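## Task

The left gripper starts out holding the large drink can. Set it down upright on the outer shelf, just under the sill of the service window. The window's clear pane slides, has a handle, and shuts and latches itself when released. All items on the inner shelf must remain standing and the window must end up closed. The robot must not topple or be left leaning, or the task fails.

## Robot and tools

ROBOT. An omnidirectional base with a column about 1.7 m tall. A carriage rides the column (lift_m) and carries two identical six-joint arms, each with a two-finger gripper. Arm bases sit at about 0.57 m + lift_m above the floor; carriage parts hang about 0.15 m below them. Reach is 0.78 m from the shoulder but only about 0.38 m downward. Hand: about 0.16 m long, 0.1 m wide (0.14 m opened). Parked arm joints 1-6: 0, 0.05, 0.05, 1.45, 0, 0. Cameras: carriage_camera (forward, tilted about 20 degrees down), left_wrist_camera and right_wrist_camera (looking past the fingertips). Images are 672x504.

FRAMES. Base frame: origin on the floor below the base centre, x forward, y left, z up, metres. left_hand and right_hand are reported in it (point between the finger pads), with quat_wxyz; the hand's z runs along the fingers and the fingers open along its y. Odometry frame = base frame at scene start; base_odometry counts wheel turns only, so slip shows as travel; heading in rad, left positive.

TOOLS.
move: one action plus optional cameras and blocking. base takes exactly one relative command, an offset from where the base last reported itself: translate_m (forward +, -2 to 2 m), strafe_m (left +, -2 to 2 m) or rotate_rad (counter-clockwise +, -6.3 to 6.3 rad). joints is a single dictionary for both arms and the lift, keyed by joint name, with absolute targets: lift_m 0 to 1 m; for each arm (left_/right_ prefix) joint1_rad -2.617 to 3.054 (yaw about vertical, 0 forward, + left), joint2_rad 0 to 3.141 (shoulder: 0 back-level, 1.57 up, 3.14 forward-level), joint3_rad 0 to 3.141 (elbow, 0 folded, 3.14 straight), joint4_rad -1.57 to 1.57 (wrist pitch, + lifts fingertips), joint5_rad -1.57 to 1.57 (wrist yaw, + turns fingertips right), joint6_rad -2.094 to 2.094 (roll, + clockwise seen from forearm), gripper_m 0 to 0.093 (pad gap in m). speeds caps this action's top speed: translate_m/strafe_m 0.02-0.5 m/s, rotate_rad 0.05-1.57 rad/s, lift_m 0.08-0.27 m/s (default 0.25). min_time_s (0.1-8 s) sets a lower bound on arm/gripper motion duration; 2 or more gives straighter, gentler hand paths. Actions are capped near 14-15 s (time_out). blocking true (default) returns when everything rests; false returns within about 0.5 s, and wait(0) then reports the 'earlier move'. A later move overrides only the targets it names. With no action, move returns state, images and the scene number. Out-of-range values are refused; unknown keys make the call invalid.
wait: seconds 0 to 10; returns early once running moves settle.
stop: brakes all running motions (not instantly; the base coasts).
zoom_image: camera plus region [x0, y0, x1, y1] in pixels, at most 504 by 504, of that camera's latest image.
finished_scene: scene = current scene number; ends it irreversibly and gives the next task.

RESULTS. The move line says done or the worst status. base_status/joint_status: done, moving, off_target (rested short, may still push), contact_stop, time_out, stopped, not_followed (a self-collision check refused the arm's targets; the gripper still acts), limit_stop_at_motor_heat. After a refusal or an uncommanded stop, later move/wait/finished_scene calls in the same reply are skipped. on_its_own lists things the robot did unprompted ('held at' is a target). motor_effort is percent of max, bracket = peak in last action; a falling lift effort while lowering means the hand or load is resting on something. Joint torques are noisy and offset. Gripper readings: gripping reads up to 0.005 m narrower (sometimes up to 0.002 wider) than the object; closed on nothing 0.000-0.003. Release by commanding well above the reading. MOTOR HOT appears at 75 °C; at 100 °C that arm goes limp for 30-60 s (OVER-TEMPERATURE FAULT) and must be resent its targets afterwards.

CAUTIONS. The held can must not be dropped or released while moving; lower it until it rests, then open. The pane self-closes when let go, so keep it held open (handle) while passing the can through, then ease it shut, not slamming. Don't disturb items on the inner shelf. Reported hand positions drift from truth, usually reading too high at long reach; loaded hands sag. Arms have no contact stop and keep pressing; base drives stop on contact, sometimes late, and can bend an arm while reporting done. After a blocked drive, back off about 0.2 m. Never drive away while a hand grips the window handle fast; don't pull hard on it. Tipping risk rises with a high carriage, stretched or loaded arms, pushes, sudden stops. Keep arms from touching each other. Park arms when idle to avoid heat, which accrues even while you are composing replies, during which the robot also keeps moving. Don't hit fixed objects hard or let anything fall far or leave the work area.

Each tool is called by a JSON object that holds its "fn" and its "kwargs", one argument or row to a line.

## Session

{"fn": "move", "kwargs": {
  "cameras": ["all"]
}}

Scene clock: 0.00 s.
Joint torques (N m): no reading
base_odometry: x=+0.000 y=+0.000 heading=+0.000
base_status: not commanded
joint_positions: lift_m=+0.430 left_joint1_rad=+0.017 left_joint2_rad=+0.604 left_joint3_rad=+0.190 left_joint4_rad=-0.391 left_joint5_rad=+0.010 left_joint6_rad=+0.027 left_gripper_m=+0.06443 right_joint1_rad=+0.000 right_joint2_rad=+0.053 right_joint3_rad=+0.031 right_joint4_rad=+1.417 right_joint5_rad=+0.021 right_joint6_rad=+0.024 right_gripper_m=+0.09396
joint_status: not commanded
motor_effort: lift_m=+26 drive_wheels=-1
left_hand: x=+0.4428 y=+0.3140 z=+1.0435 quat_wxyz=(+0.374, +0.007, +0.928, +0.004) (m; base frame)
right_hand: x=+0.2659 y=-0.3156 z=+1.4286 quat_wxyz=(+0.996, +0.012, +0.088, +0.011) (m; base frame)
pictures: carriage_camera, left_wrist_camera, right_wrist_camera

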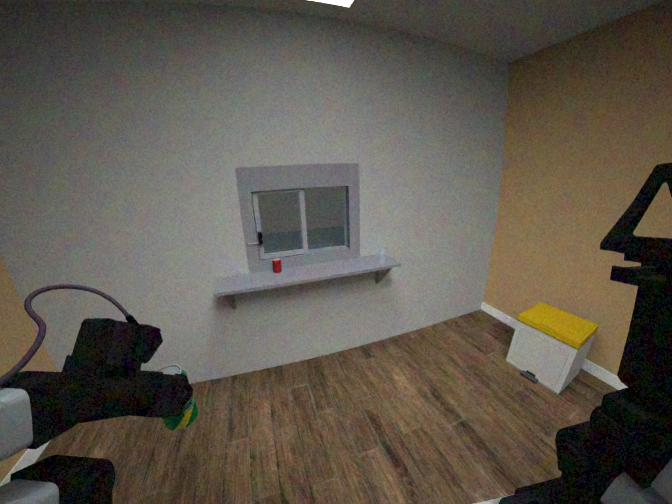

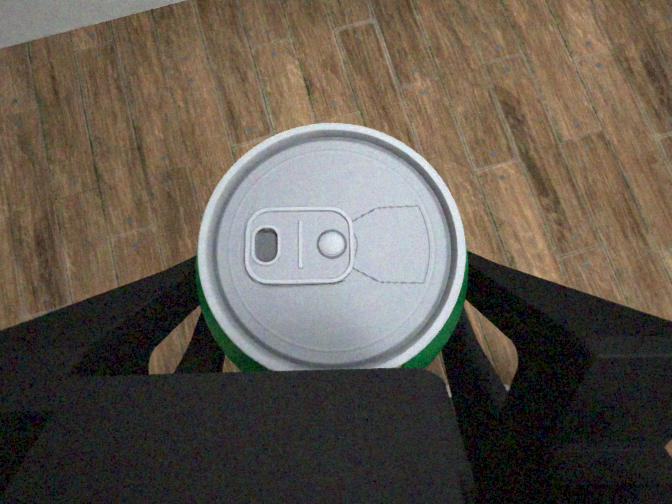

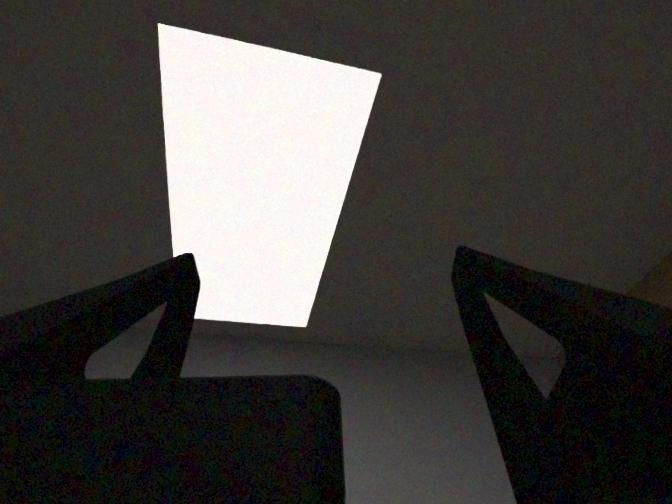

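{"fn": "zoom_image", "kwargs": {
  "camera": "carriage_camera",
  "region": [200, 140, 420, 320]
}}

{"fn": "zoom_image", "kwargs": {
  "camera": "carriage_camera",
  "region": [140, 240, 540, 420]
}}

Scaled by 2.291 from the camera's 672x504 image, which has a finer 960x720 frame.

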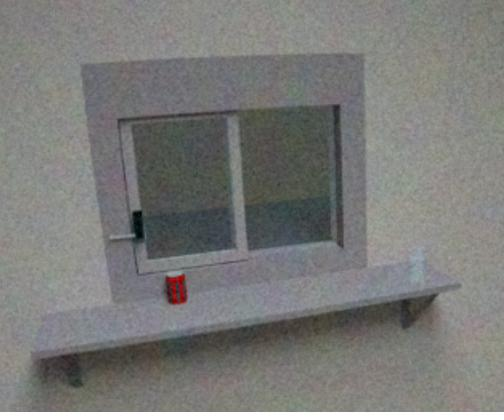

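Scaled by 1.260 from the camera's 672x504 image, which has a finer 960x720 frame.

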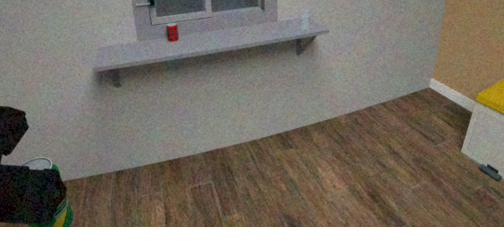

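{"fn": "zoom_image", "kwargs": {
  "camera": "carriage_camera",
  "region": [120, 340, 240, 450]
}}

{"fn": "zoom_image", "kwargs": {
  "camera": "left_wrist_camera",
  "region": [170, 100, 500, 400]
}}

Scaled by 4.200 from the camera's 672x504 image, which has a finer 960x720 frame.

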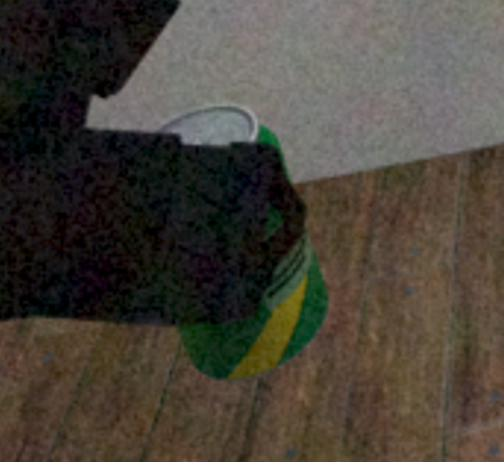

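Scaled by 1.527 from the camera's 672x504 image, which has a finer 960x720 frame.

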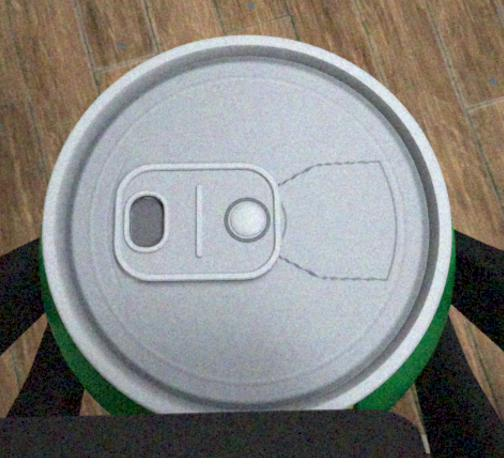

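{"fn": "move", "kwargs": {
  "base": {"rotate_rad": 0.121},
  "speeds": {"rotate_rad": 0.5}
}}

{"fn": "move", "kwargs": {
  "base": {"translate_m": 0.72},
  "joints": {"lift_m": 0.386},
  "speeds": {"translate_m": 0.35}
}}

{"fn": "move", "kwargs": {
  "base": {"rotate_rad": 0.206},
  "speeds": {"rotate_rad": 0.5},
  "cameras": ["carriage_camera", "left_wrist_camera"]
}}

{"fn": "zoom_image", "kwargs": {
  "camera": "carriage_camera",
  "region": [200, 140, 520, 380]
}}

Scene clock: 70.17 s.
Joint torques (N m): left_arm=[-0.17 -0.03 7.65 2.89 -0.06 0.08] | right_arm=[-0.18 3.38 5.15 -0.27 -0.05 0]
move: done
base_odometry: x=+0.000 y=+0.000 heading=+0.121
base_status: done
joint_positions: lift_m=+0.430 left_joint1_rad=+0.017 left_joint2_rad=+0.604 left_joint3_rad=+0.190 left_joint4_rad=-0.395 left_joint5_rad=+0.009 left_joint6_rad=+0.027 left_gripper_m=+0.06443 right_joint1_rad=+0.000 right_joint2_rad=+0.053 right_joint3_rad=+0.031 right_joint4_rad=+1.417 right_joint5_rad=+0.021 right_joint6_rad=+0.024 right_gripper_m=+0.09396
joint_status: not commanded
motor_effort: lift_m=+25(27) drive_wheels=+1(7)
left_hand: x=+0.4421 y=+0.3140 z=+1.0428 quat_wxyz=(+0.372, +0.007, +0.928, +0.004) (m; base frame)
right_hand: x=+0.2660 y=-0.3156 z=+1.4286 quat_wxyz=(+0.996, +0.012, +0.088, +0.011) (m; base frame)
pictures: none

Scene clock: 73.93 s.
Joint torques (N m): left_arm=[-0.08 -0.13 8.1 2.94 -0.07 0.05] | right_arm=[-0.17 3.06 5.14 -0.27 -0.06 0]
move: done
base_odometry: x=+0.715 y=+0.087 heading=+0.121
base_status: done
joint_positions: lift_m=+0.386 left_joint1_rad=+0.017 left_joint2_rad=+0.604 left_joint3_rad=+0.182 left_joint4_rad=-0.400 left_joint5_rad=+0.009 left_joint6_rad=+0.027 left_gripper_m=+0.06443 right_joint1_rad=+0.000 right_joint2_rad=+0.053 right_joint3_rad=+0.031 right_joint4_rad=+1.416 right_joint5_rad=+0.021 right_joint6_rad=+0.024 right_gripper_m=+0.09396
joint_status: all done
motor_effort: lift_m=+27(29) drive_wheels=-4(12)
left_hand: x=+0.4393 y=+0.3140 z=+0.9946 quat_wxyz=(+0.365, +0.007, +0.931, +0.004) (m; base frame)
right_hand: x=+0.2662 y=-0.3156 z=+1.3847 quat_wxyz=(+0.996, +0.012, +0.088, +0.011) (m; base frame)
pictures: none

Scene clock: 75.27 s.
Joint torques (N m): left_arm=[-0.18 -0.08 8.28 2.93 -0.09 0.03] | right_arm=[-0.21 3.34 5.16 -0.22 -0.05 0]
move: done
base_odometry: x=+0.715 y=+0.087 heading=+0.327
base_status: done
joint_positions: lift_m=+0.386 left_joint1_rad=+0.017 left_joint2_rad=+0.604 left_joint3_rad=+0.182 left_joint4_rad=-0.399 left_joint5_rad=+0.009 left_joint6_rad=+0.027 left_gripper_m=+0.06443 right_joint1_rad=+0.000 right_joint2_rad=+0.053 right_joint3_rad=+0.031 right_joint4_rad=+1.416 right_joint5_rad=+0.021 right_joint6_rad=+0.024 right_gripper_m=+0.09396
joint_status: not commanded
motor_effort: lift_m=+28(28) drive_wheels=+2(7)
left_hand: x=+0.4395 y=+0.3140 z=+0.9948 quat_wxyz=(+0.366, +0.007, +0.931, +0.004) (m; base frame)
right_hand: x=+0.2663 y=-0.3156 z=+1.3847 quat_wxyz=(+0.996, +0.012, +0.089, +0.011) (m; base frame)
pictures: carriage_camera, left_wrist_camera

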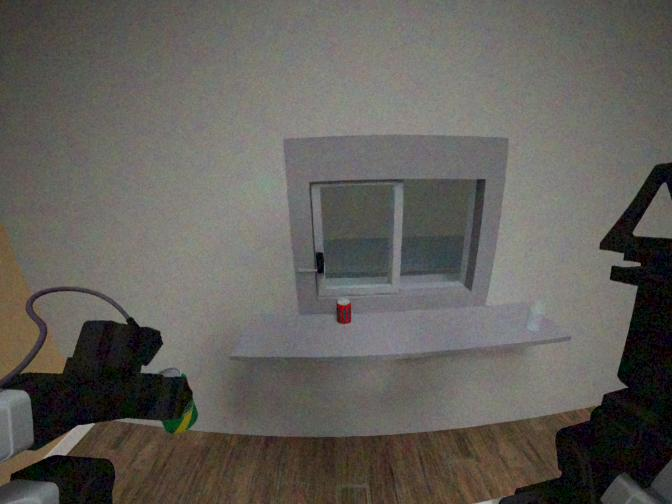

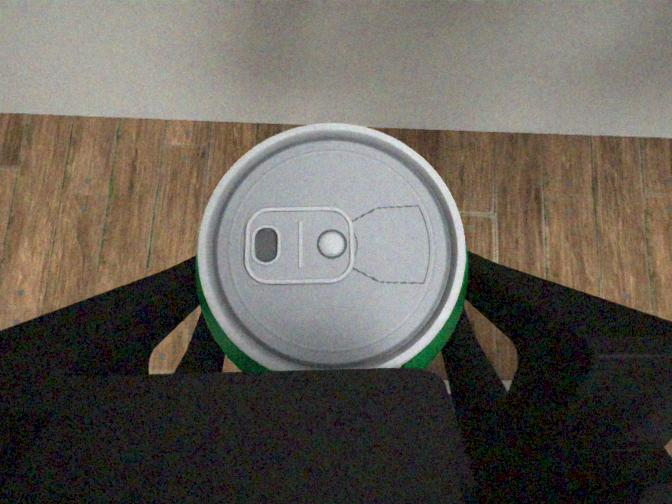

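Scaled by 1.575 from the camera's 672x504 image, which has a finer 960x720 frame.

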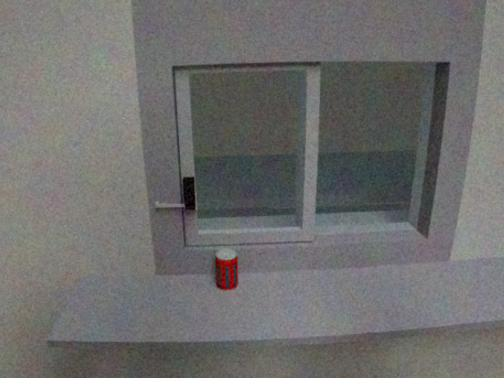

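{"fn": "move", "kwargs": {
  "base": {"strafe_m": -0.066},
  "speeds": {"strafe_m": 0.15}
}}

{"fn": "move", "kwargs": {
  "base": {"rotate_rad": -0.056},
  "speeds": {"rotate_rad": 0.3}
}}

{"fn": "move", "kwargs": {
  "base": {"translate_m": 0.3},
  "speeds": {"translate_m": 0.25},
  "cameras": ["carriage_camera", "left_wrist_camera"]
}}

{"fn": "zoom_image", "kwargs": {
  "camera": "carriage_camera",
  "region": [200, 140, 520, 380]
}}

Scene clock: 139.20 s.
Joint torques (N m): left_arm=[-0.17 -0.14 8.28 2.94 -0.04 0.04] | right_arm=[-0.17 3.37 5.16 -0.21 -0.06 0]
move: done
base_odometry: x=+0.736 y=+0.025 heading=+0.328
base_status: done
joint_positions: lift_m=+0.386 left_joint1_rad=+0.017 left_joint2_rad=+0.604 left_joint3_rad=+0.182 left_joint4_rad=-0.399 left_joint5_rad=+0.010 left_joint6_rad=+0.027 left_gripper_m=+0.06443 right_joint1_rad=+0.000 right_joint2_rad=+0.053 right_joint3_rad=+0.031 right_joint4_rad=+1.416 right_joint5_rad=+0.021 right_joint6_rad=+0.024 right_gripper_m=+0.09396
joint_status: not commanded
motor_effort: lift_m=+25(29) drive_wheels=+2(10)
left_hand: x=+0.4395 y=+0.3139 z=+0.9948 quat_wxyz=(+0.366, +0.007, +0.931, +0.004) (m; base frame)
right_hand: x=+0.2663 y=-0.3156 z=+1.3847 quat_wxyz=(+0.996, +0.012, +0.089, +0.011) (m; base frame)
pictures: none

Scene clock: 140.03 s.
Joint torques (N m): left_arm=[-0.16 -0.02 8.25 2.93 -0.07 0.06] | right_arm=[-0.17 3.33 5.15 -0.21 -0.05 0.01]
move: done
base_odometry: x=+0.736 y=+0.025 heading=+0.272
base_status: done
joint_positions: lift_m=+0.386 left_joint1_rad=+0.017 left_joint2_rad=+0.604 left_joint3_rad=+0.182 left_joint4_rad=-0.398 left_joint5_rad=+0.010 left_joint6_rad=+0.027 left_gripper_m=+0.06443 right_joint1_rad=+0.000 right_joint2_rad=+0.053 right_joint3_rad=+0.031 right_joint4_rad=+1.415 right_joint5_rad=+0.021 right_joint6_rad=+0.024 right_gripper_m=+0.09396
joint_status: not commanded
motor_effort: lift_m=+26(30) drive_wheels=-3(7)
left_hand: x=+0.4396 y=+0.3139 z=+0.9949 quat_wxyz=(+0.366, +0.007, +0.930, +0.004) (m; base frame)
right_hand: x=+0.2664 y=-0.3156 z=+1.3847 quat_wxyz=(+0.996, +0.012, +0.089, +0.011) (m; base frame)
pictures: none

Scene clock: 142.60 s.
Joint torques (N m): left_arm=[-0.12 -0.03 8.18 2.92 -0.09 0.05] | right_arm=[-0.18 3.49 5.26 -0.17 -0.06 0.01]
move: done
base_odometry: x=+1.025 y=+0.105 heading=+0.272
base_status: done
joint_positions: lift_m=+0.386 left_joint1_rad=+0.017 left_joint2_rad=+0.604 left_joint3_rad=+0.182 left_joint4_rad=-0.398 left_joint5_rad=+0.010 left_joint6_rad=+0.027 left_gripper_m=+0.06443 right_joint1_rad=+0.000 right_joint2_rad=+0.053 right_joint3_rad=+0.031 right_joint4_rad=+1.413 right_joint5_rad=+0.021 right_joint6_rad=+0.024 right_gripper_m=+0.09396
joint_status: not commanded
motor_effort: lift_m=+27(29) drive_wheels=-3(9)
left_hand: x=+0.4396 y=+0.3139 z=+0.9949 quat_wxyz=(+0.366, +0.007, +0.930, +0.004) (m; base frame)
right_hand: x=+0.2668 y=-0.3156 z=+1.3846 quat_wxyz=(+0.996, +0.012, +0.090, +0.011) (m; base frame)
pictures: carriage_camera, left_wrist_camera

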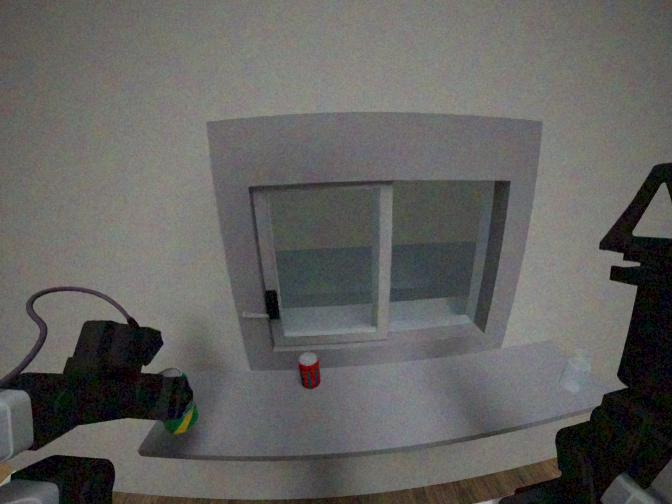

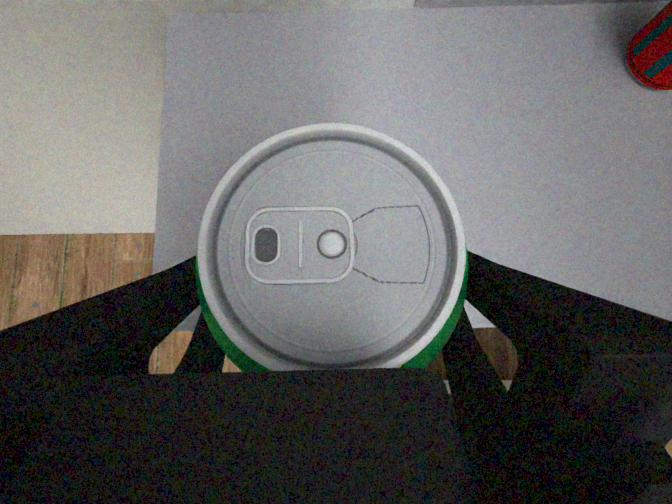

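Scaled by 1.575 from the camera's 672x504 image, which has a finer 960x720 frame.

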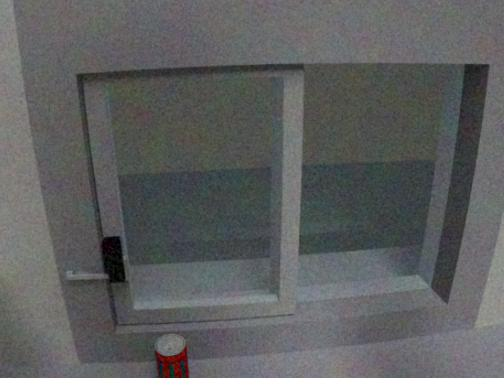

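{"fn": "move", "kwargs": {
  "base": {"translate_m": 0.04},
  "joints": {"left_joint1_rad": 0.25, "left_joint2_rad": 0.587, "left_joint3_rad": 0.77, "left_joint4_rad": -0.97, "left_joint5_rad": 0.0, "left_joint6_rad": 0.0, "right_joint1_rad": 0.4, "right_joint2_rad": 1.2, "right_joint3_rad": 0.6, "right_joint4_rad": 1.3, "right_joint5_rad": 0.4, "right_joint6_rad": 0.5, "right_gripper_m": 0.045},
  "speeds": {"translate_m": 0.1},
  "min_time_s": 2.5,
  "cameras": ["carriage_camera", "left_wrist_camera"]
}}

{"fn": "zoom_image", "kwargs": {
  "camera": "carriage_camera",
  "region": [220, 260, 330, 400]
}}

Scene clock: 183.13 s.
Joint torques (N m): left_arm=[0.57 -0.4 9.76 2.62 -0.18 -0.08] | right_arm=[0.59 -1.7 8.39 1.28 -0.16 -0.03]
move: off_target
base_odometry: x=+1.064 y=+0.116 heading=+0.272
base_status: done
joint_positions: lift_m=+0.386 left_joint1_rad=+0.243 left_joint2_rad=+0.599 left_joint3_rad=+0.725 left_joint4_rad=-1.028 left_joint5_rad=+0.010 left_joint6_rad=+0.013 left_gripper_m=+0.06443 right_joint1_rad=+0.391 right_joint2_rad=+1.192 right_joint3_rad=+0.569 right_joint4_rad=+1.303 right_joint5_rad=+0.392 right_joint6_rad=+0.490 right_gripper_m=+0.04507
joint_status: left_joint4_rad off_target (ended at -1.028, target -0.970); the others done
motor_effort: lift_m=+27(28) drive_wheels=-3(8)
left_hand: x=+0.4058 y=+0.3562 z=+1.1166 quat_wxyz=(+0.326, -0.107, +0.939, +0.037) (m; base frame)
right_hand: x=+0.5584 y=-0.2442 z=+1.3711 quat_wxyz=(+0.837, +0.196, +0.413, +0.302) (m; base frame)
pictures: carriage_camera, left_wrist_camera

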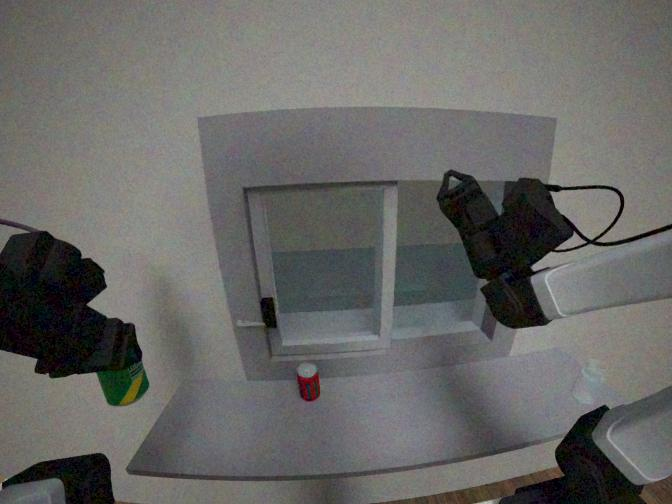

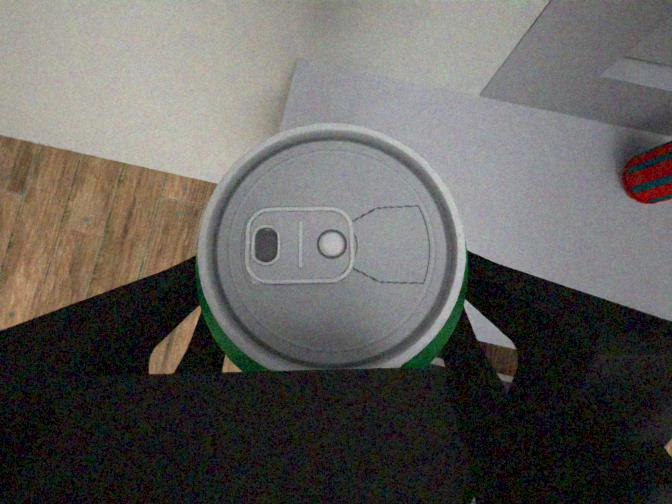

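Scaled by 3.600 from the camera's 672x504 image, which has a finer 960x720 frame.

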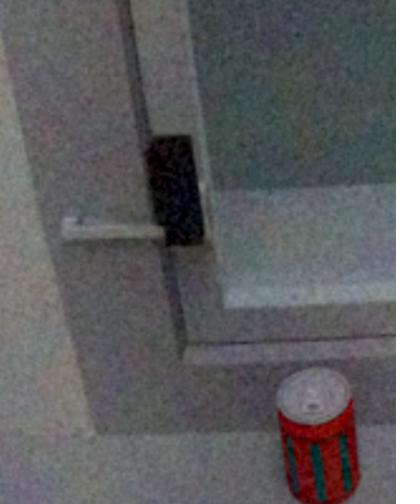

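{"fn": "move", "kwargs": {
  "joints": {"right_joint1_rad": 1.25, "right_joint2_rad": 2.48, "right_joint3_rad": 1.55, "right_joint4_rad": 0.93, "right_joint5_rad": 1.16, "right_joint6_rad": 1.55},
  "min_time_s": 2,
  "cameras": ["carriage_camera", "right_wrist_camera"]
}}

Scene clock: 191.03 s.
Joint torques (N m): left_arm=[0.61 -0.4 9.87 2.65 -0.18 -0.07] | right_arm=[0.21 -9.18 7.53 1.57 0.08 0.03]
move: done
base_odometry: x=+1.064 y=+0.116 heading=+0.272
base_status: not commanded
joint_positions: lift_m=+0.386 left_joint1_rad=+0.243 left_joint2_rad=+0.599 left_joint3_rad=+0.725 left_joint4_rad=-1.031 left_joint5_rad=+0.010 left_joint6_rad=+0.012 left_gripper_m=+0.06443 right_joint1_rad=+1.245 right_joint2_rad=+2.464 right_joint3_rad=+1.522 right_joint4_rad=+0.933 right_joint5_rad=+1.151 right_joint6_rad=+1.540 right_gripper_m=+0.04506
joint_status: all done
motor_effort: lift_m=+26(29) drive_wheels=-3(3)
left_hand: x=+0.4052 y=+0.3561 z=+1.1161 quat_wxyz=(+0.324, -0.107, +0.939, +0.037) (m; base frame)
right_hand: x=+0.5505 y=+0.1710 z=+1.0733 quat_wxyz=(+0.485, +0.466, +0.534, +0.512) (m; base frame)
pictures: carriage_camera, right_wrist_camera

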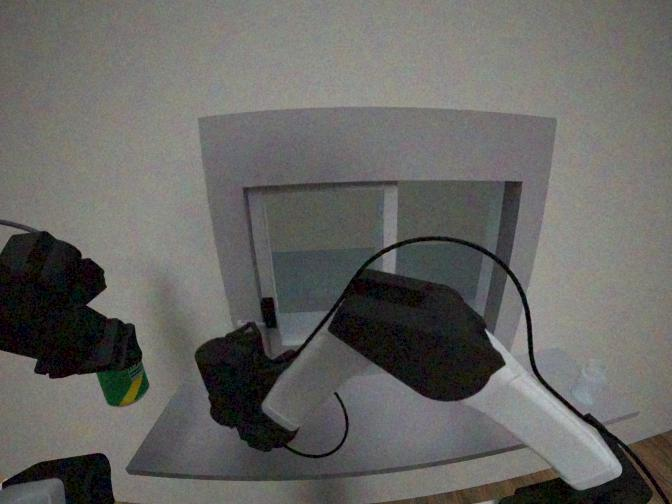

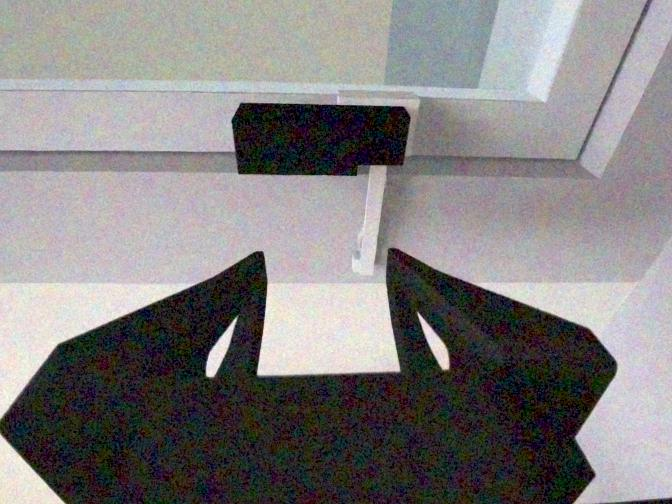

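{"fn": "move", "kwargs": {
  "joints": {"right_joint1_rad": 1.146, "right_joint2_rad": 2.72, "right_joint3_rad": 1.91, "right_joint4_rad": 0.835, "right_joint5_rad": 1.047, "right_joint6_rad": 1.57},
  "min_time_s": 2,
  "cameras": ["right_wrist_camera"]
}}

Scene clock: 201.57 s.
Joint torques (N m): left_arm=[0.62 -0.38 9.76 2.63 -0.18 -0.05] | right_arm=[-0.87 -10.19 8.09 1.55 -0.12 0.02]
move: done
base_odometry: x=+1.064 y=+0.116 heading=+0.272
base_status: not commanded
joint_positions: lift_m=+0.386 left_joint1_rad=+0.243 left_joint2_rad=+0.599 left_joint3_rad=+0.725 left_joint4_rad=-1.031 left_joint5_rad=+0.010 left_joint6_rad=+0.012 left_gripper_m=+0.06443 right_joint1_rad=+1.154 right_joint2_rad=+2.700 right_joint3_rad=+1.880 right_joint4_rad=+0.839 right_joint5_rad=+1.055 right_joint6_rad=+1.561 right_gripper_m=+0.04506
joint_status: all done
motor_effort: lift_m=+26(29) drive_wheels=-2(3)
left_hand: x=+0.4052 y=+0.3561 z=+1.1161 quat_wxyz=(+0.324, -0.107, +0.939, +0.037) (m; base frame)
right_hand: x=+0.6130 y=+0.2025 z=+1.0502 quat_wxyz=(+0.475, +0.474, +0.520, +0.528) (m; base frame)
pictures: right_wrist_camera

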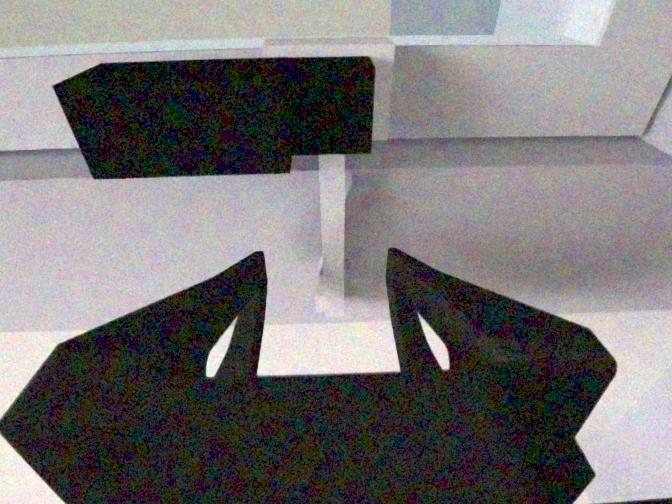

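{"fn": "move", "kwargs": {
  "joints": {"right_joint1_rad": 1.139, "right_joint2_rad": 2.737, "right_joint3_rad": 1.955, "right_joint4_rad": 0.826, "right_joint5_rad": 1.04, "right_joint6_rad": 1.57},
  "min_time_s": 1,
  "cameras": ["right_wrist_camera"]
}}

{"fn": "move", "kwargs": {
  "joints": {"right_gripper_m": 0.003}
}}

Scene clock: 234.40 s.
Joint torques (N m): left_arm=[0.57 -0.35 9.81 2.69 -0.19 -0.08] | right_arm=[-0.88 -10.28 8.23 1.54 -0.11 0.02]
move: done
base_odometry: x=+1.064 y=+0.116 heading=+0.272
base_status: not commanded
joint_positions: lift_m=+0.386 left_joint1_rad=+0.243 left_joint2_rad=+0.599 left_joint3_rad=+0.725 left_joint4_rad=-1.031 left_joint5_rad=+0.010 left_joint6_rad=+0.012 left_gripper_m=+0.06443 right_joint1_rad=+1.147 right_joint2_rad=+2.716 right_joint3_rad=+1.925 right_joint4_rad=+0.830 right_joint5_rad=+1.048 right_joint6_rad=+1.561 right_gripper_m=+0.04506
joint_status: all done
motor_effort: lift_m=+25(28) drive_wheels=-3(3)
left_hand: x=+0.4052 y=+0.3561 z=+1.1161 quat_wxyz=(+0.324, -0.107, +0.939, +0.037) (m; base frame)
right_hand: x=+0.6187 y=+0.2060 z=+1.0550 quat_wxyz=(+0.473, +0.476, +0.513, +0.535) (m; base frame)
pictures: right_wrist_camera

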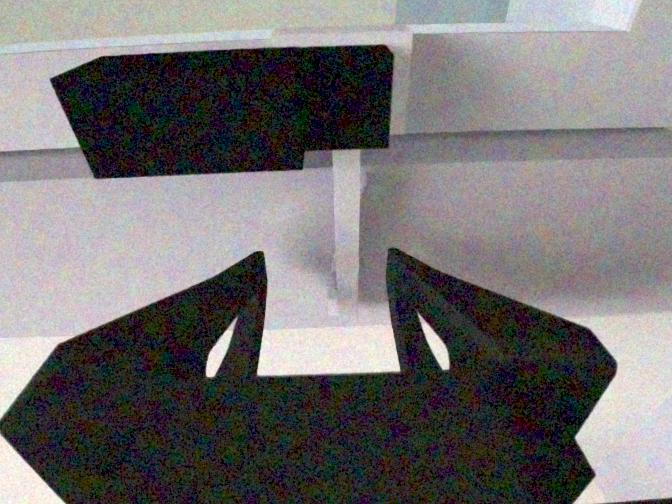

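Scene clock: 234.97 s.
Joint torques (N m): left_arm=[0.59 -0.23 9.77 2.66 -0.18 -0.07] | right_arm=[-1.02 -10.44 8.17 1.67 -0.09 0]
move: done
base_odometry: x=+1.064 y=+0.116 heading=+0.272
base_status: not commanded
joint_positions: lift_m=+0.386 left_joint1_rad=+0.243 left_joint2_rad=+0.599 left_joint3_rad=+0.725 left_joint4_rad=-1.031 left_joint5_rad=+0.010 left_joint6_rad=+0.012 left_gripper_m=+0.06443 right_joint1_rad=+1.150 right_joint2_rad=+2.719 right_joint3_rad=+1.925 right_joint4_rad=+0.825 right_joint5_rad=+1.045 right_joint6_rad=+1.563 right_gripper_m=+0.00307
joint_status: all done
motor_effort: lift_m=+26(28) drive_wheels=-2(3)
left_hand: x=+0.4052 y=+0.3561 z=+1.1161 quat_wxyz=(+0.324, -0.107, +0.939, +0.037) (m; base frame)
right_hand: x=+0.6174 y=+0.2075 z=+1.0528 quat_wxyz=(+0.472, +0.474, +0.517, +0.534) (m; base frame)
pictures: none

{"fn": "move", "kwargs": {
  "joints": {"right_joint1_rad": 1.17, "right_joint2_rad": 2.68, "right_joint3_rad": 1.82, "right_joint4_rad": 0.87, "right_joint5_rad": 1.07, "right_joint6_rad": 1.57},
  "min_time_s": 0.8
}}

{"fn": "move", "kwargs": {
  "joints": {"right_gripper_m": 0.045}
}}

{"fn": "move", "kwargs": {
  "joints": {"right_joint1_rad": 1.138, "right_joint2_rad": 2.741, "right_joint3_rad": 1.959, "right_joint4_rad": 0.817, "right_joint5_rad": 1.039, "right_joint6_rad": 1.57},
  "min_time_s": 1,
  "cameras": ["right_wrist_camera"]
}}

Scene clock: 249.77 s.
Joint torques (N m): left_arm=[0.66 -0.35 9.87 2.66 -0.19 -0.05] | right_arm=[0.51 -14.54 4.6 1.83 0.1 0]
move: done
base_odometry: x=+1.064 y=+0.116 heading=+0.272
base_status: not commanded
joint_positions: lift_m=+0.386 left_joint1_rad=+0.243 left_joint2_rad=+0.599 left_joint3_rad=+0.725 left_joint4_rad=-1.031 left_joint5_rad=+0.010 left_joint6_rad=+0.012 left_gripper_m=+0.06443 right_joint1_rad=+1.162 right_joint2_rad=+2.719 right_joint3_rad=+1.831 right_joint4_rad=+0.854 right_joint5_rad=+1.061 right_joint6_rad=+1.563 right_gripper_m=+0.00307
joint_status: all done
motor_effort: lift_m=+26(28) drive_wheels=-2(2)
left_hand: x=+0.4052 y=+0.3561 z=+1.1161 quat_wxyz=(+0.324, -0.107, +0.939, +0.037) (m; base frame)
right_hand: x=+0.6060 y=+0.1971 z=+1.0229 quat_wxyz=(+0.480, +0.468, +0.538, +0.511) (m; base frame)
pictures: none

Scene clock: 250.33 s.
Joint torques (N m): left_arm=[0.57 -0.35 9.78 2.65 -0.18 -0.07] | right_arm=[0.53 -14.54 4.6 1.82 0.09 0]
move: done
base_odometry: x=+1.064 y=+0.116 heading=+0.272
base_status: not commanded
joint_positions: lift_m=+0.386 left_joint1_rad=+0.243 left_joint2_rad=+0.599 left_joint3_rad=+0.725 left_joint4_rad=-1.031 left_joint5_rad=+0.010 left_joint6_rad=+0.012 left_gripper_m=+0.06443 right_joint1_rad=+1.162 right_joint2_rad=+2.719 right_joint3_rad=+1.831 right_joint4_rad=+0.855 right_joint5_rad=+1.062 right_joint6_rad=+1.563 right_gripper_m=+0.04493
joint_status: all done
motor_effort: lift_m=+28(28) drive_wheels=-2(2)
left_hand: x=+0.4052 y=+0.3561 z=+1.1161 quat_wxyz=(+0.324, -0.107, +0.939, +0.037) (m; base frame)
right_hand: x=+0.6060 y=+0.1971 z=+1.0231 quat_wxyz=(+0.480, +0.468, +0.537, +0.511) (m; base frame)
pictures: none

Scene clock: 251.63 s.
Joint torques (N m): left_arm=[0.62 -0.39 9.81 2.67 -0.18 -0.08] | right_arm=[-0.81 -10.15 8.14 1.6 -0.09 0]
move: done
base_odometry: x=+1.064 y=+0.116 heading=+0.272
base_status: not commanded
joint_positions: lift_m=+0.386 left_joint1_rad=+0.243 left_joint2_rad=+0.599 left_joint3_rad=+0.725 left_joint4_rad=-1.031 left_joint5_rad=+0.010 left_joint6_rad=+0.012 left_gripper_m=+0.06443 right_joint1_rad=+1.146 right_joint2_rad=+2.719 right_joint3_rad=+1.930 right_joint4_rad=+0.822 right_joint5_rad=+1.048 right_joint6_rad=+1.563 right_gripper_m=+0.04493
joint_status: all done
motor_effort: lift_m=+27(28) drive_wheels=-2(2)
left_hand: x=+0.4052 y=+0.3561 z=+1.1161 quat_wxyz=(+0.324, -0.107, +0.939, +0.037) (m; base frame)
right_hand: x=+0.6197 y=+0.2061 z=+1.0541 quat_wxyz=(+0.473, +0.476, +0.515, +0.533) (m; base frame)
pictures: right_wrist_camera

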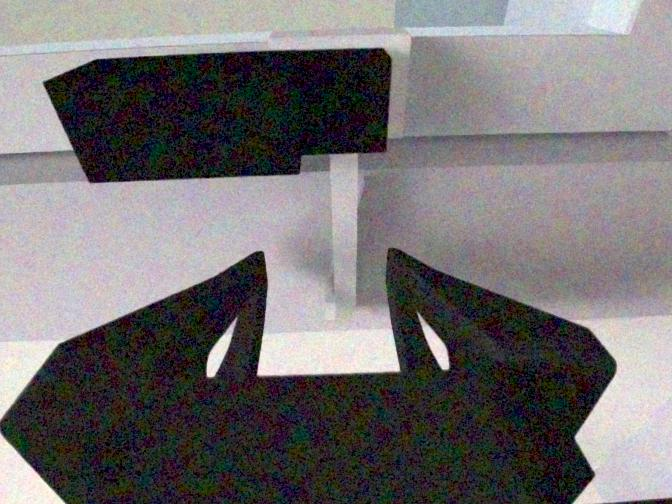

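{"fn": "move", "kwargs": {
  "joints": {"lift_m": 0.379, "right_joint2_rad": 2.745, "right_joint3_rad": 1.964, "right_joint4_rad": 0.817},
  "min_time_s": 0.6,
  "cameras": ["right_wrist_camera"]
}}

{"fn": "move", "kwargs": {
  "joints": {"right_gripper_m": 0.003}
}}

Scene clock: 261.47 s.
Joint torques (N m): left_arm=[0.58 -0.23 9.22 2.72 -0.17 -0.08] | right_arm=[-0.83 -10.58 7.88 1.64 -0.11 0]
move: done
base_odometry: x=+1.064 y=+0.116 heading=+0.272
base_status: not commanded
joint_positions: lift_m=+0.379 left_joint1_rad=+0.243 left_joint2_rad=+0.597 left_joint3_rad=+0.730 left_joint4_rad=-1.037 left_joint5_rad=+0.010 left_joint6_rad=+0.012 left_gripper_m=+0.06443 right_joint1_rad=+1.146 right_joint2_rad=+2.729 right_joint3_rad=+1.936 right_joint4_rad=+0.815 right_joint5_rad=+1.047 right_joint6_rad=+1.563 right_gripper_m=+0.04493
joint_status: all done
motor_effort: lift_m=+28(30) drive_wheels=-2(3)
left_hand: x=+0.4046 y=+0.3559 z=+1.1107 quat_wxyz=(+0.325, -0.107, +0.939, +0.037) (m; base frame)
right_hand: x=+0.6199 y=+0.2068 z=+1.0419 quat_wxyz=(+0.474, +0.475, +0.519, +0.530) (m; base frame)
pictures: right_wrist_camera

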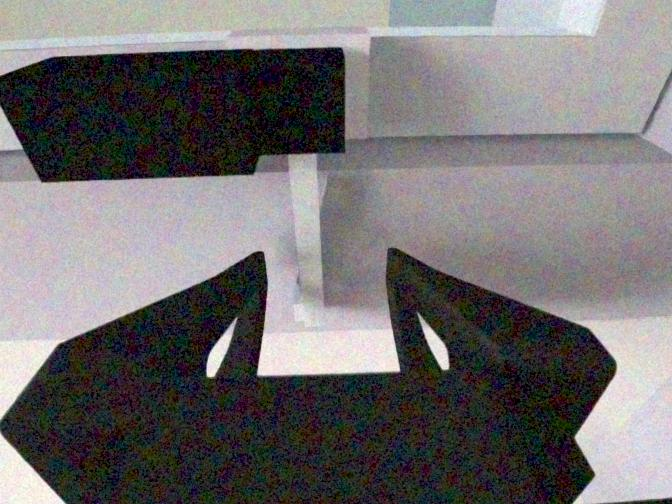

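Scene clock: 262.03 s.
Joint torques (N m): left_arm=[0.73 -0.2 9.25 2.76 -0.19 -0.07] | right_arm=[-0.84 -10.66 7.27 1.52 -0.14 0]
move: off_target
base_odometry: x=+1.064 y=+0.116 heading=+0.272
base_status: not commanded
joint_positions: lift_m=+0.379 left_joint1_rad=+0.243 left_joint2_rad=+0.597 left_joint3_rad=+0.730 left_joint4_rad=-1.037 left_joint5_rad=+0.010 left_joint6_rad=+0.012 left_gripper_m=+0.06443 right_joint1_rad=+1.146 right_joint2_rad=+2.729 right_joint3_rad=+1.945 right_joint4_rad=+0.829 right_joint5_rad=+1.049 right_joint6_rad=+1.564 right_gripper_m=+0.00739
joint_status: right_gripper_m off_target (ended at +0.00742, target +0.00300)
motor_effort: lift_m=+25(29) drive_wheels=+0(3)
left_hand: x=+0.4046 y=+0.3559 z=+1.1108 quat_wxyz=(+0.325, -0.107, +0.939, +0.037) (m; base frame)
right_hand: x=+0.6204 y=+0.2074 z=+1.0478 quat_wxyz=(+0.472, +0.478, +0.510, +0.537) (m; base frame)
pictures: none

{"fn": "move", "kwargs": {
  "joints": {"lift_m": 0.397, "right_joint6_rad": 1.77},
  "min_time_s": 1,
  "cameras": ["right_wrist_camera"]
}}

Scene clock: 267.93 s.
Joint torques (N m): left_arm=[0.62 -0.17 8.77 2.67 -0.18 -0.06] | right_arm=[-0.81 -11.75 7.25 1.58 -0.16 0.16]
move: off_target
base_odometry: x=+1.064 y=+0.116 heading=+0.272
base_status: not commanded
joint_positions: lift_m=+0.397 left_joint1_rad=+0.243 left_joint2_rad=+0.597 left_joint3_rad=+0.736 left_joint4_rad=-1.032 left_joint5_rad=+0.010 left_joint6_rad=+0.012 left_gripper_m=+0.06443 right_joint1_rad=+1.146 right_joint2_rad=+2.743 right_joint3_rad=+1.945 right_joint4_rad=+0.824 right_joint5_rad=+1.051 right_joint6_rad=+1.746 right_gripper_m=+0.00739
joint_status: right_joint6_rad off_target (ended at +1.746, target +1.770); the others done
motor_effort: lift_m=+23(30) drive_wheels=-2(3)
left_hand: x=+0.4062 y=+0.3563 z=+1.1320 quat_wxyz=(+0.331, -0.107, +0.937, +0.038) (m; base frame)
right_hand: x=+0.6204 y=+0.2067 z=+1.0565 quat_wxyz=(+0.425, +0.522, +0.471, +0.571) (m; base frame)
pictures: right_wrist_camera

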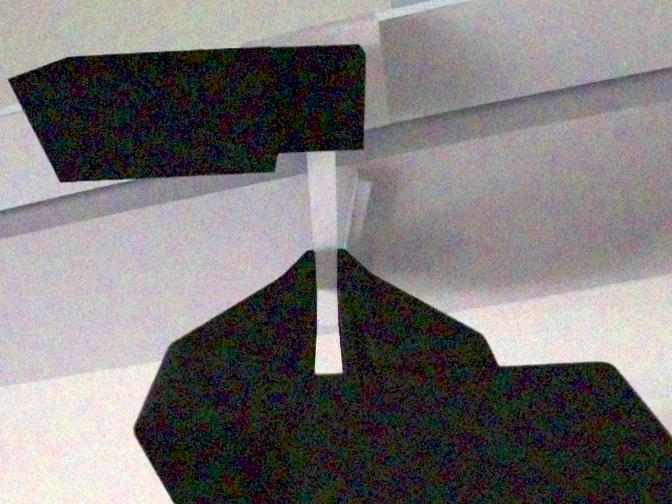

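{"fn": "move", "kwargs": {
  "joints": {"lift_m": 0.403, "right_joint1_rad": 1.115, "right_joint2_rad": 2.612, "right_joint3_rad": 1.715, "right_joint4_rad": 0.925, "right_joint5_rad": 1.015, "right_joint6_rad": 1.77},
  "min_time_s": 1.2
}}

{"fn": "move", "kwargs": {
  "joints": {"right_joint1_rad": 1.045, "right_joint2_rad": 2.435, "right_joint3_rad": 1.305, "right_joint4_rad": 1.14, "right_joint5_rad": 0.975, "right_joint6_rad": 1.75},
  "min_time_s": 1.6,
  "cameras": ["carriage_camera", "right_wrist_camera"]
}}

Scene clock: 278.30 s.
Joint torques (N m): left_arm=[0.51 -0.1 8.65 2.71 -0.18 -0.06] | right_arm=[-0.81 -14.48 3.86 1.59 0.02 0.01]
move: done
base_odometry: x=+1.064 y=+0.116 heading=+0.272
base_status: not commanded
joint_positions: lift_m=+0.403 left_joint1_rad=+0.243 left_joint2_rad=+0.597 left_joint3_rad=+0.736 left_joint4_rad=-1.034 left_joint5_rad=+0.010 left_joint6_rad=+0.012 left_gripper_m=+0.06443 right_joint1_rad=+1.122 right_joint2_rad=+2.654 right_joint3_rad=+1.734 right_joint4_rad=+0.936 right_joint5_rad=+1.011 right_joint6_rad=+1.763 right_gripper_m=+0.00739
joint_status: all done
motor_effort: lift_m=+28(31) drive_wheels=-2(3)
left_hand: x=+0.4058 y=+0.3562 z=+1.1377 quat_wxyz=(+0.330, -0.107, +0.937, +0.038) (m; base frame)
right_hand: x=+0.6196 y=+0.1791 z=+1.0572 quat_wxyz=(+0.417, +0.521, +0.474, +0.575) (m; base frame)
pictures: none

Scene clock: 280.20 s.
Joint torques (N m): left_arm=[0.55 -0.13 8.7 2.72 -0.19 -0.06] | right_arm=[-0.8 -12.41 3.11 1.57 0.05 -0.02]
move: done
base_odometry: x=+1.064 y=+0.116 heading=+0.272
base_status: not commanded
joint_positions: lift_m=+0.403 left_joint1_rad=+0.243 left_joint2_rad=+0.597 left_joint3_rad=+0.736 left_joint4_rad=-1.034 left_joint5_rad=+0.010 left_joint6_rad=+0.012 left_gripper_m=+0.06443 right_joint1_rad=+1.052 right_joint2_rad=+2.469 right_joint3_rad=+1.324 right_joint4_rad=+1.157 right_joint5_rad=+0.962 right_joint6_rad=+1.745 right_gripper_m=+0.00739
joint_status: all done
motor_effort: lift_m=+27(28) drive_wheels=-2(2)
left_hand: x=+0.4058 y=+0.3562 z=+1.1377 quat_wxyz=(+0.330, -0.107, +0.937, +0.038) (m; base frame)
right_hand: x=+0.6192 y=+0.1001 z=+1.0573 quat_wxyz=(+0.428, +0.521, +0.475, +0.565) (m; base frame)
pictures: carriage_camera, right_wrist_camera

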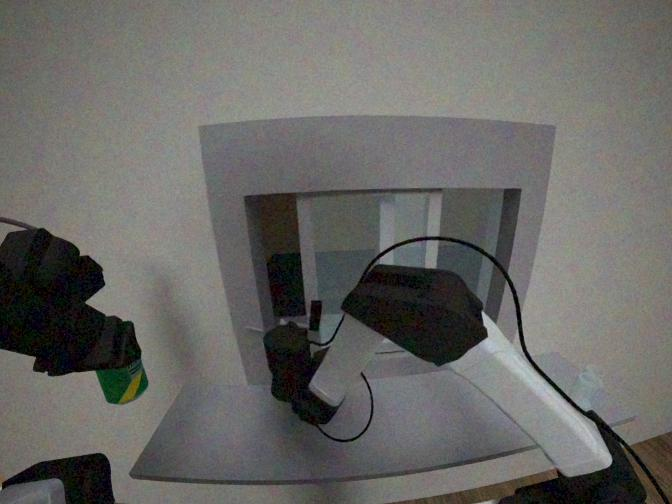

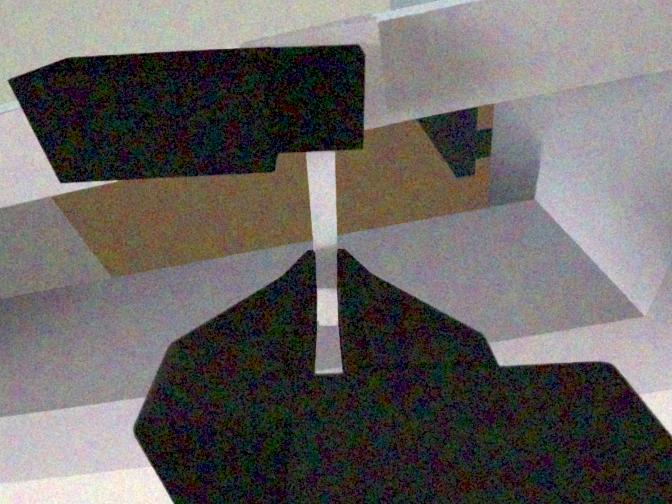

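{"fn": "move", "kwargs": {
  "joints": {"right_joint1_rad": 0.954, "right_joint2_rad": 2.295, "right_joint3_rad": 0.98, "right_joint4_rad": 1.328, "right_joint5_rad": 0.919, "right_joint6_rad": 1.75},
  "min_time_s": 1.6
}}

{"fn": "move", "kwargs": {
  "joints": {"right_joint1_rad": 0.816, "right_joint2_rad": 2.188, "right_joint3_rad": 0.69, "right_joint4_rad": 1.505, "right_joint5_rad": 0.818, "right_joint6_rad": 1.75},
  "min_time_s": 1.8,
  "cameras": ["carriage_camera", "right_wrist_camera"]
}}

Scene clock: 288.70 s.
Joint torques (N m): left_arm=[0.57 -0.14 8.69 2.7 -0.17 -0.06] | right_arm=[-0.72 -10.85 2.48 1.64 0.22 -0.01]
move: done
base_odometry: x=+1.064 y=+0.116 heading=+0.272
base_status: not commanded
joint_positions: lift_m=+0.403 left_joint1_rad=+0.243 left_joint2_rad=+0.597 left_joint3_rad=+0.736 left_joint4_rad=-1.034 left_joint5_rad=+0.010 left_joint6_rad=+0.012 left_gripper_m=+0.06443 right_joint1_rad=+0.961 right_joint2_rad=+2.327 right_joint3_rad=+0.998 right_joint4_rad=+1.339 right_joint5_rad=+0.901 right_joint6_rad=+1.745 right_gripper_m=+0.00739
joint_status: all done
motor_effort: lift_m=+25(28) drive_wheels=-2(2)
left_hand: x=+0.4058 y=+0.3562 z=+1.1377 quat_wxyz=(+0.330, -0.107, +0.937, +0.038) (m; base frame)
right_hand: x=+0.6181 y=+0.0198 z=+1.0596 quat_wxyz=(+0.437, +0.528, +0.467, +0.558) (m; base frame)
pictures: none

Scene clock: 290.80 s.
Joint torques (N m): left_arm=[0.59 -0.14 8.64 2.73 -0.19 -0.07] | right_arm=[-0.43 -9.16 1.58 1.7 0.18 -0.01]
move: done
base_odometry: x=+1.064 y=+0.116 heading=+0.272
base_status: not commanded
joint_positions: lift_m=+0.403 left_joint1_rad=+0.243 left_joint2_rad=+0.597 left_joint3_rad=+0.736 left_joint4_rad=-1.034 left_joint5_rad=+0.010 left_joint6_rad=+0.012 left_gripper_m=+0.06443 right_joint1_rad=+0.819 right_joint2_rad=+2.215 right_joint3_rad=+0.710 right_joint4_rad=+1.517 right_joint5_rad=+0.798 right_joint6_rad=+1.745 right_gripper_m=+0.00739
joint_status: all done
motor_effort: lift_m=+27(28) drive_wheels=-2(2)
left_hand: x=+0.4058 y=+0.3562 z=+1.1377 quat_wxyz=(+0.330, -0.107, +0.937, +0.038) (m; base frame)
right_hand: x=+0.6182 y=-0.0682 z=+1.0622 quat_wxyz=(+0.448, +0.536, +0.456, +0.551) (m; base frame)
pictures: carriage_camera, right_wrist_camera

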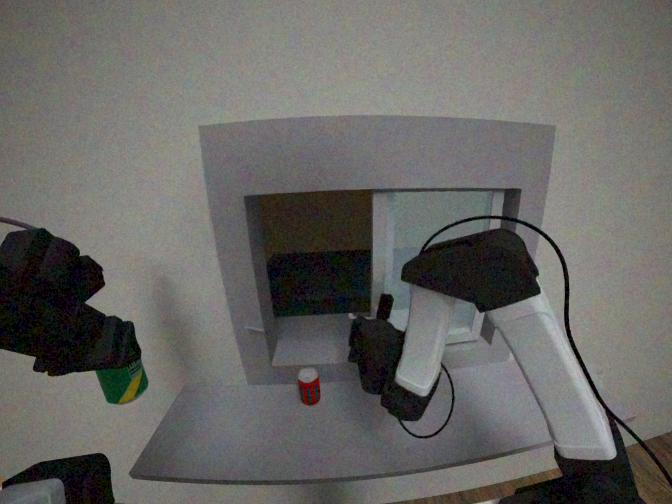

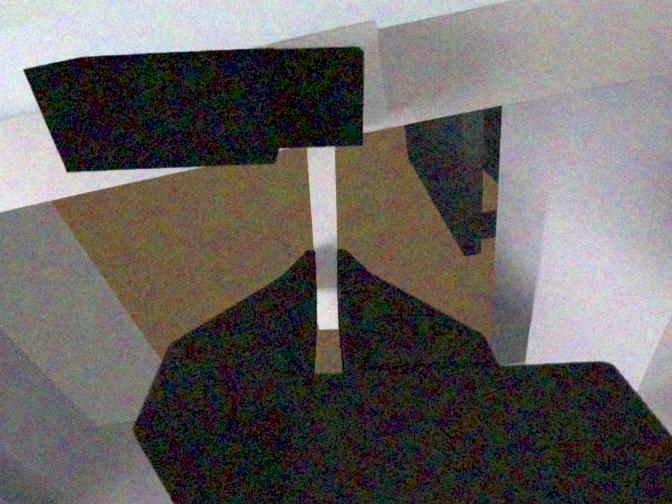

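{"fn": "move", "kwargs": {
  "joints": {"left_joint1_rad": -0.886, "left_joint2_rad": 1.635, "left_joint3_rad": 1.115, "left_joint4_rad": -0.335, "left_joint5_rad": -0.63, "left_joint6_rad": -0.70, "right_joint2_rad": 2.222},
  "min_time_s": 2.8,
  "cameras": ["carriage_camera", "left_wrist_camera", "right_wrist_camera"]
}}

Scene clock: 310.33 s.
Joint torques (N m): left_arm=[-0.85 -6.2 9.77 2.45 -0.99 -0.1] | right_arm=[-0.42 -6.57 1.58 1.68 0.21 -0.01]
move: off_target
base_odometry: x=+1.064 y=+0.116 heading=+0.272
base_status: not commanded
joint_positions: lift_m=+0.403 left_joint1_rad=-0.880 left_joint2_rad=+1.636 left_joint3_rad=+1.070 left_joint4_rad=-0.398 left_joint5_rad=-0.582 left_joint6_rad=-0.686 left_gripper_m=+0.06443 right_joint1_rad=+0.819 right_joint2_rad=+2.215 right_joint3_rad=+0.710 right_joint4_rad=+1.519 right_joint5_rad=+0.795 right_joint6_rad=+1.745 right_gripper_m=+0.00739
joint_status: left_joint4_rad off_target (ended at -0.398, target -0.335); left_joint5_rad off_target (ended at -0.582, target -0.630); the others done
motor_effort: lift_m=+27(29) drive_wheels=-2(2)
left_hand: x=+0.5492 y=+0.0636 z=+1.0917 quat_wxyz=(+0.396, +0.003, +0.918, -0.008) (m; base frame)
right_hand: x=+0.6182 y=-0.0678 z=+1.0625 quat_wxyz=(+0.448, +0.536, +0.456, +0.552) (m; base frame)
pictures: carriage_camera, left_wrist_camera, right_wrist_camera

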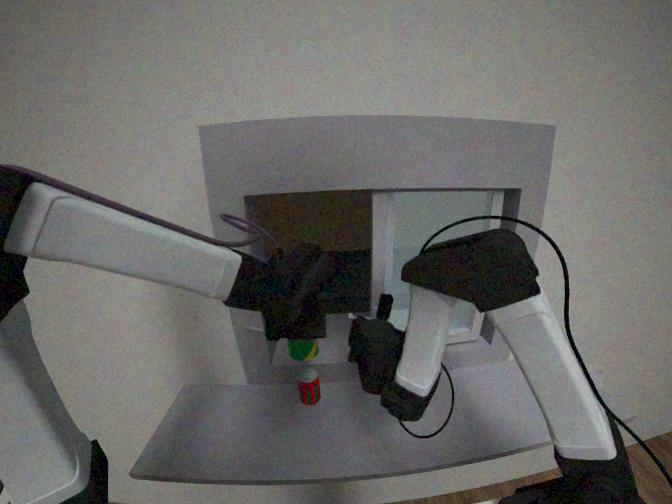

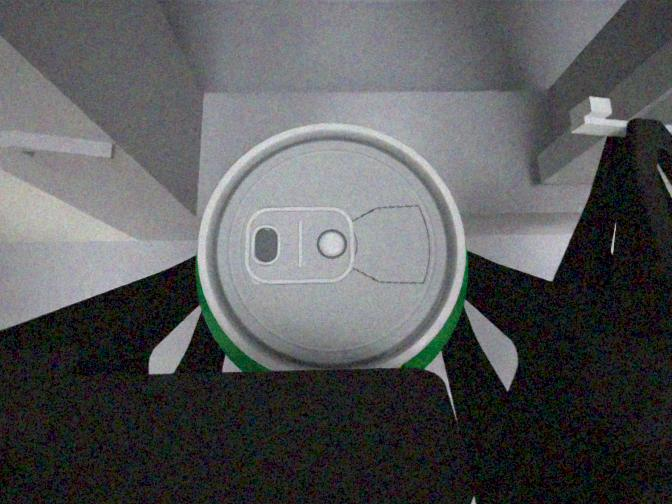

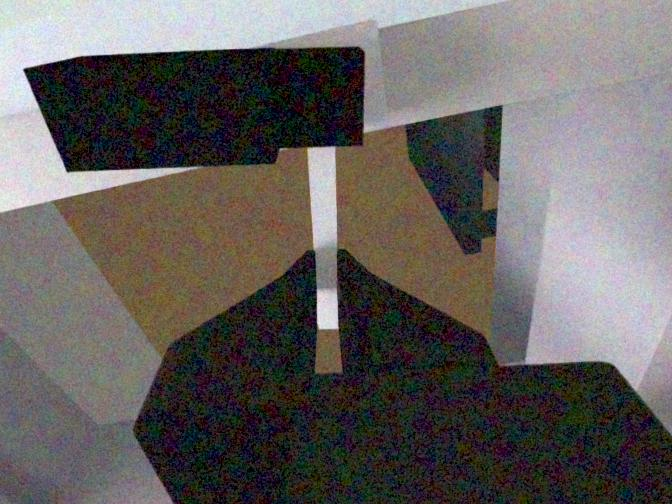

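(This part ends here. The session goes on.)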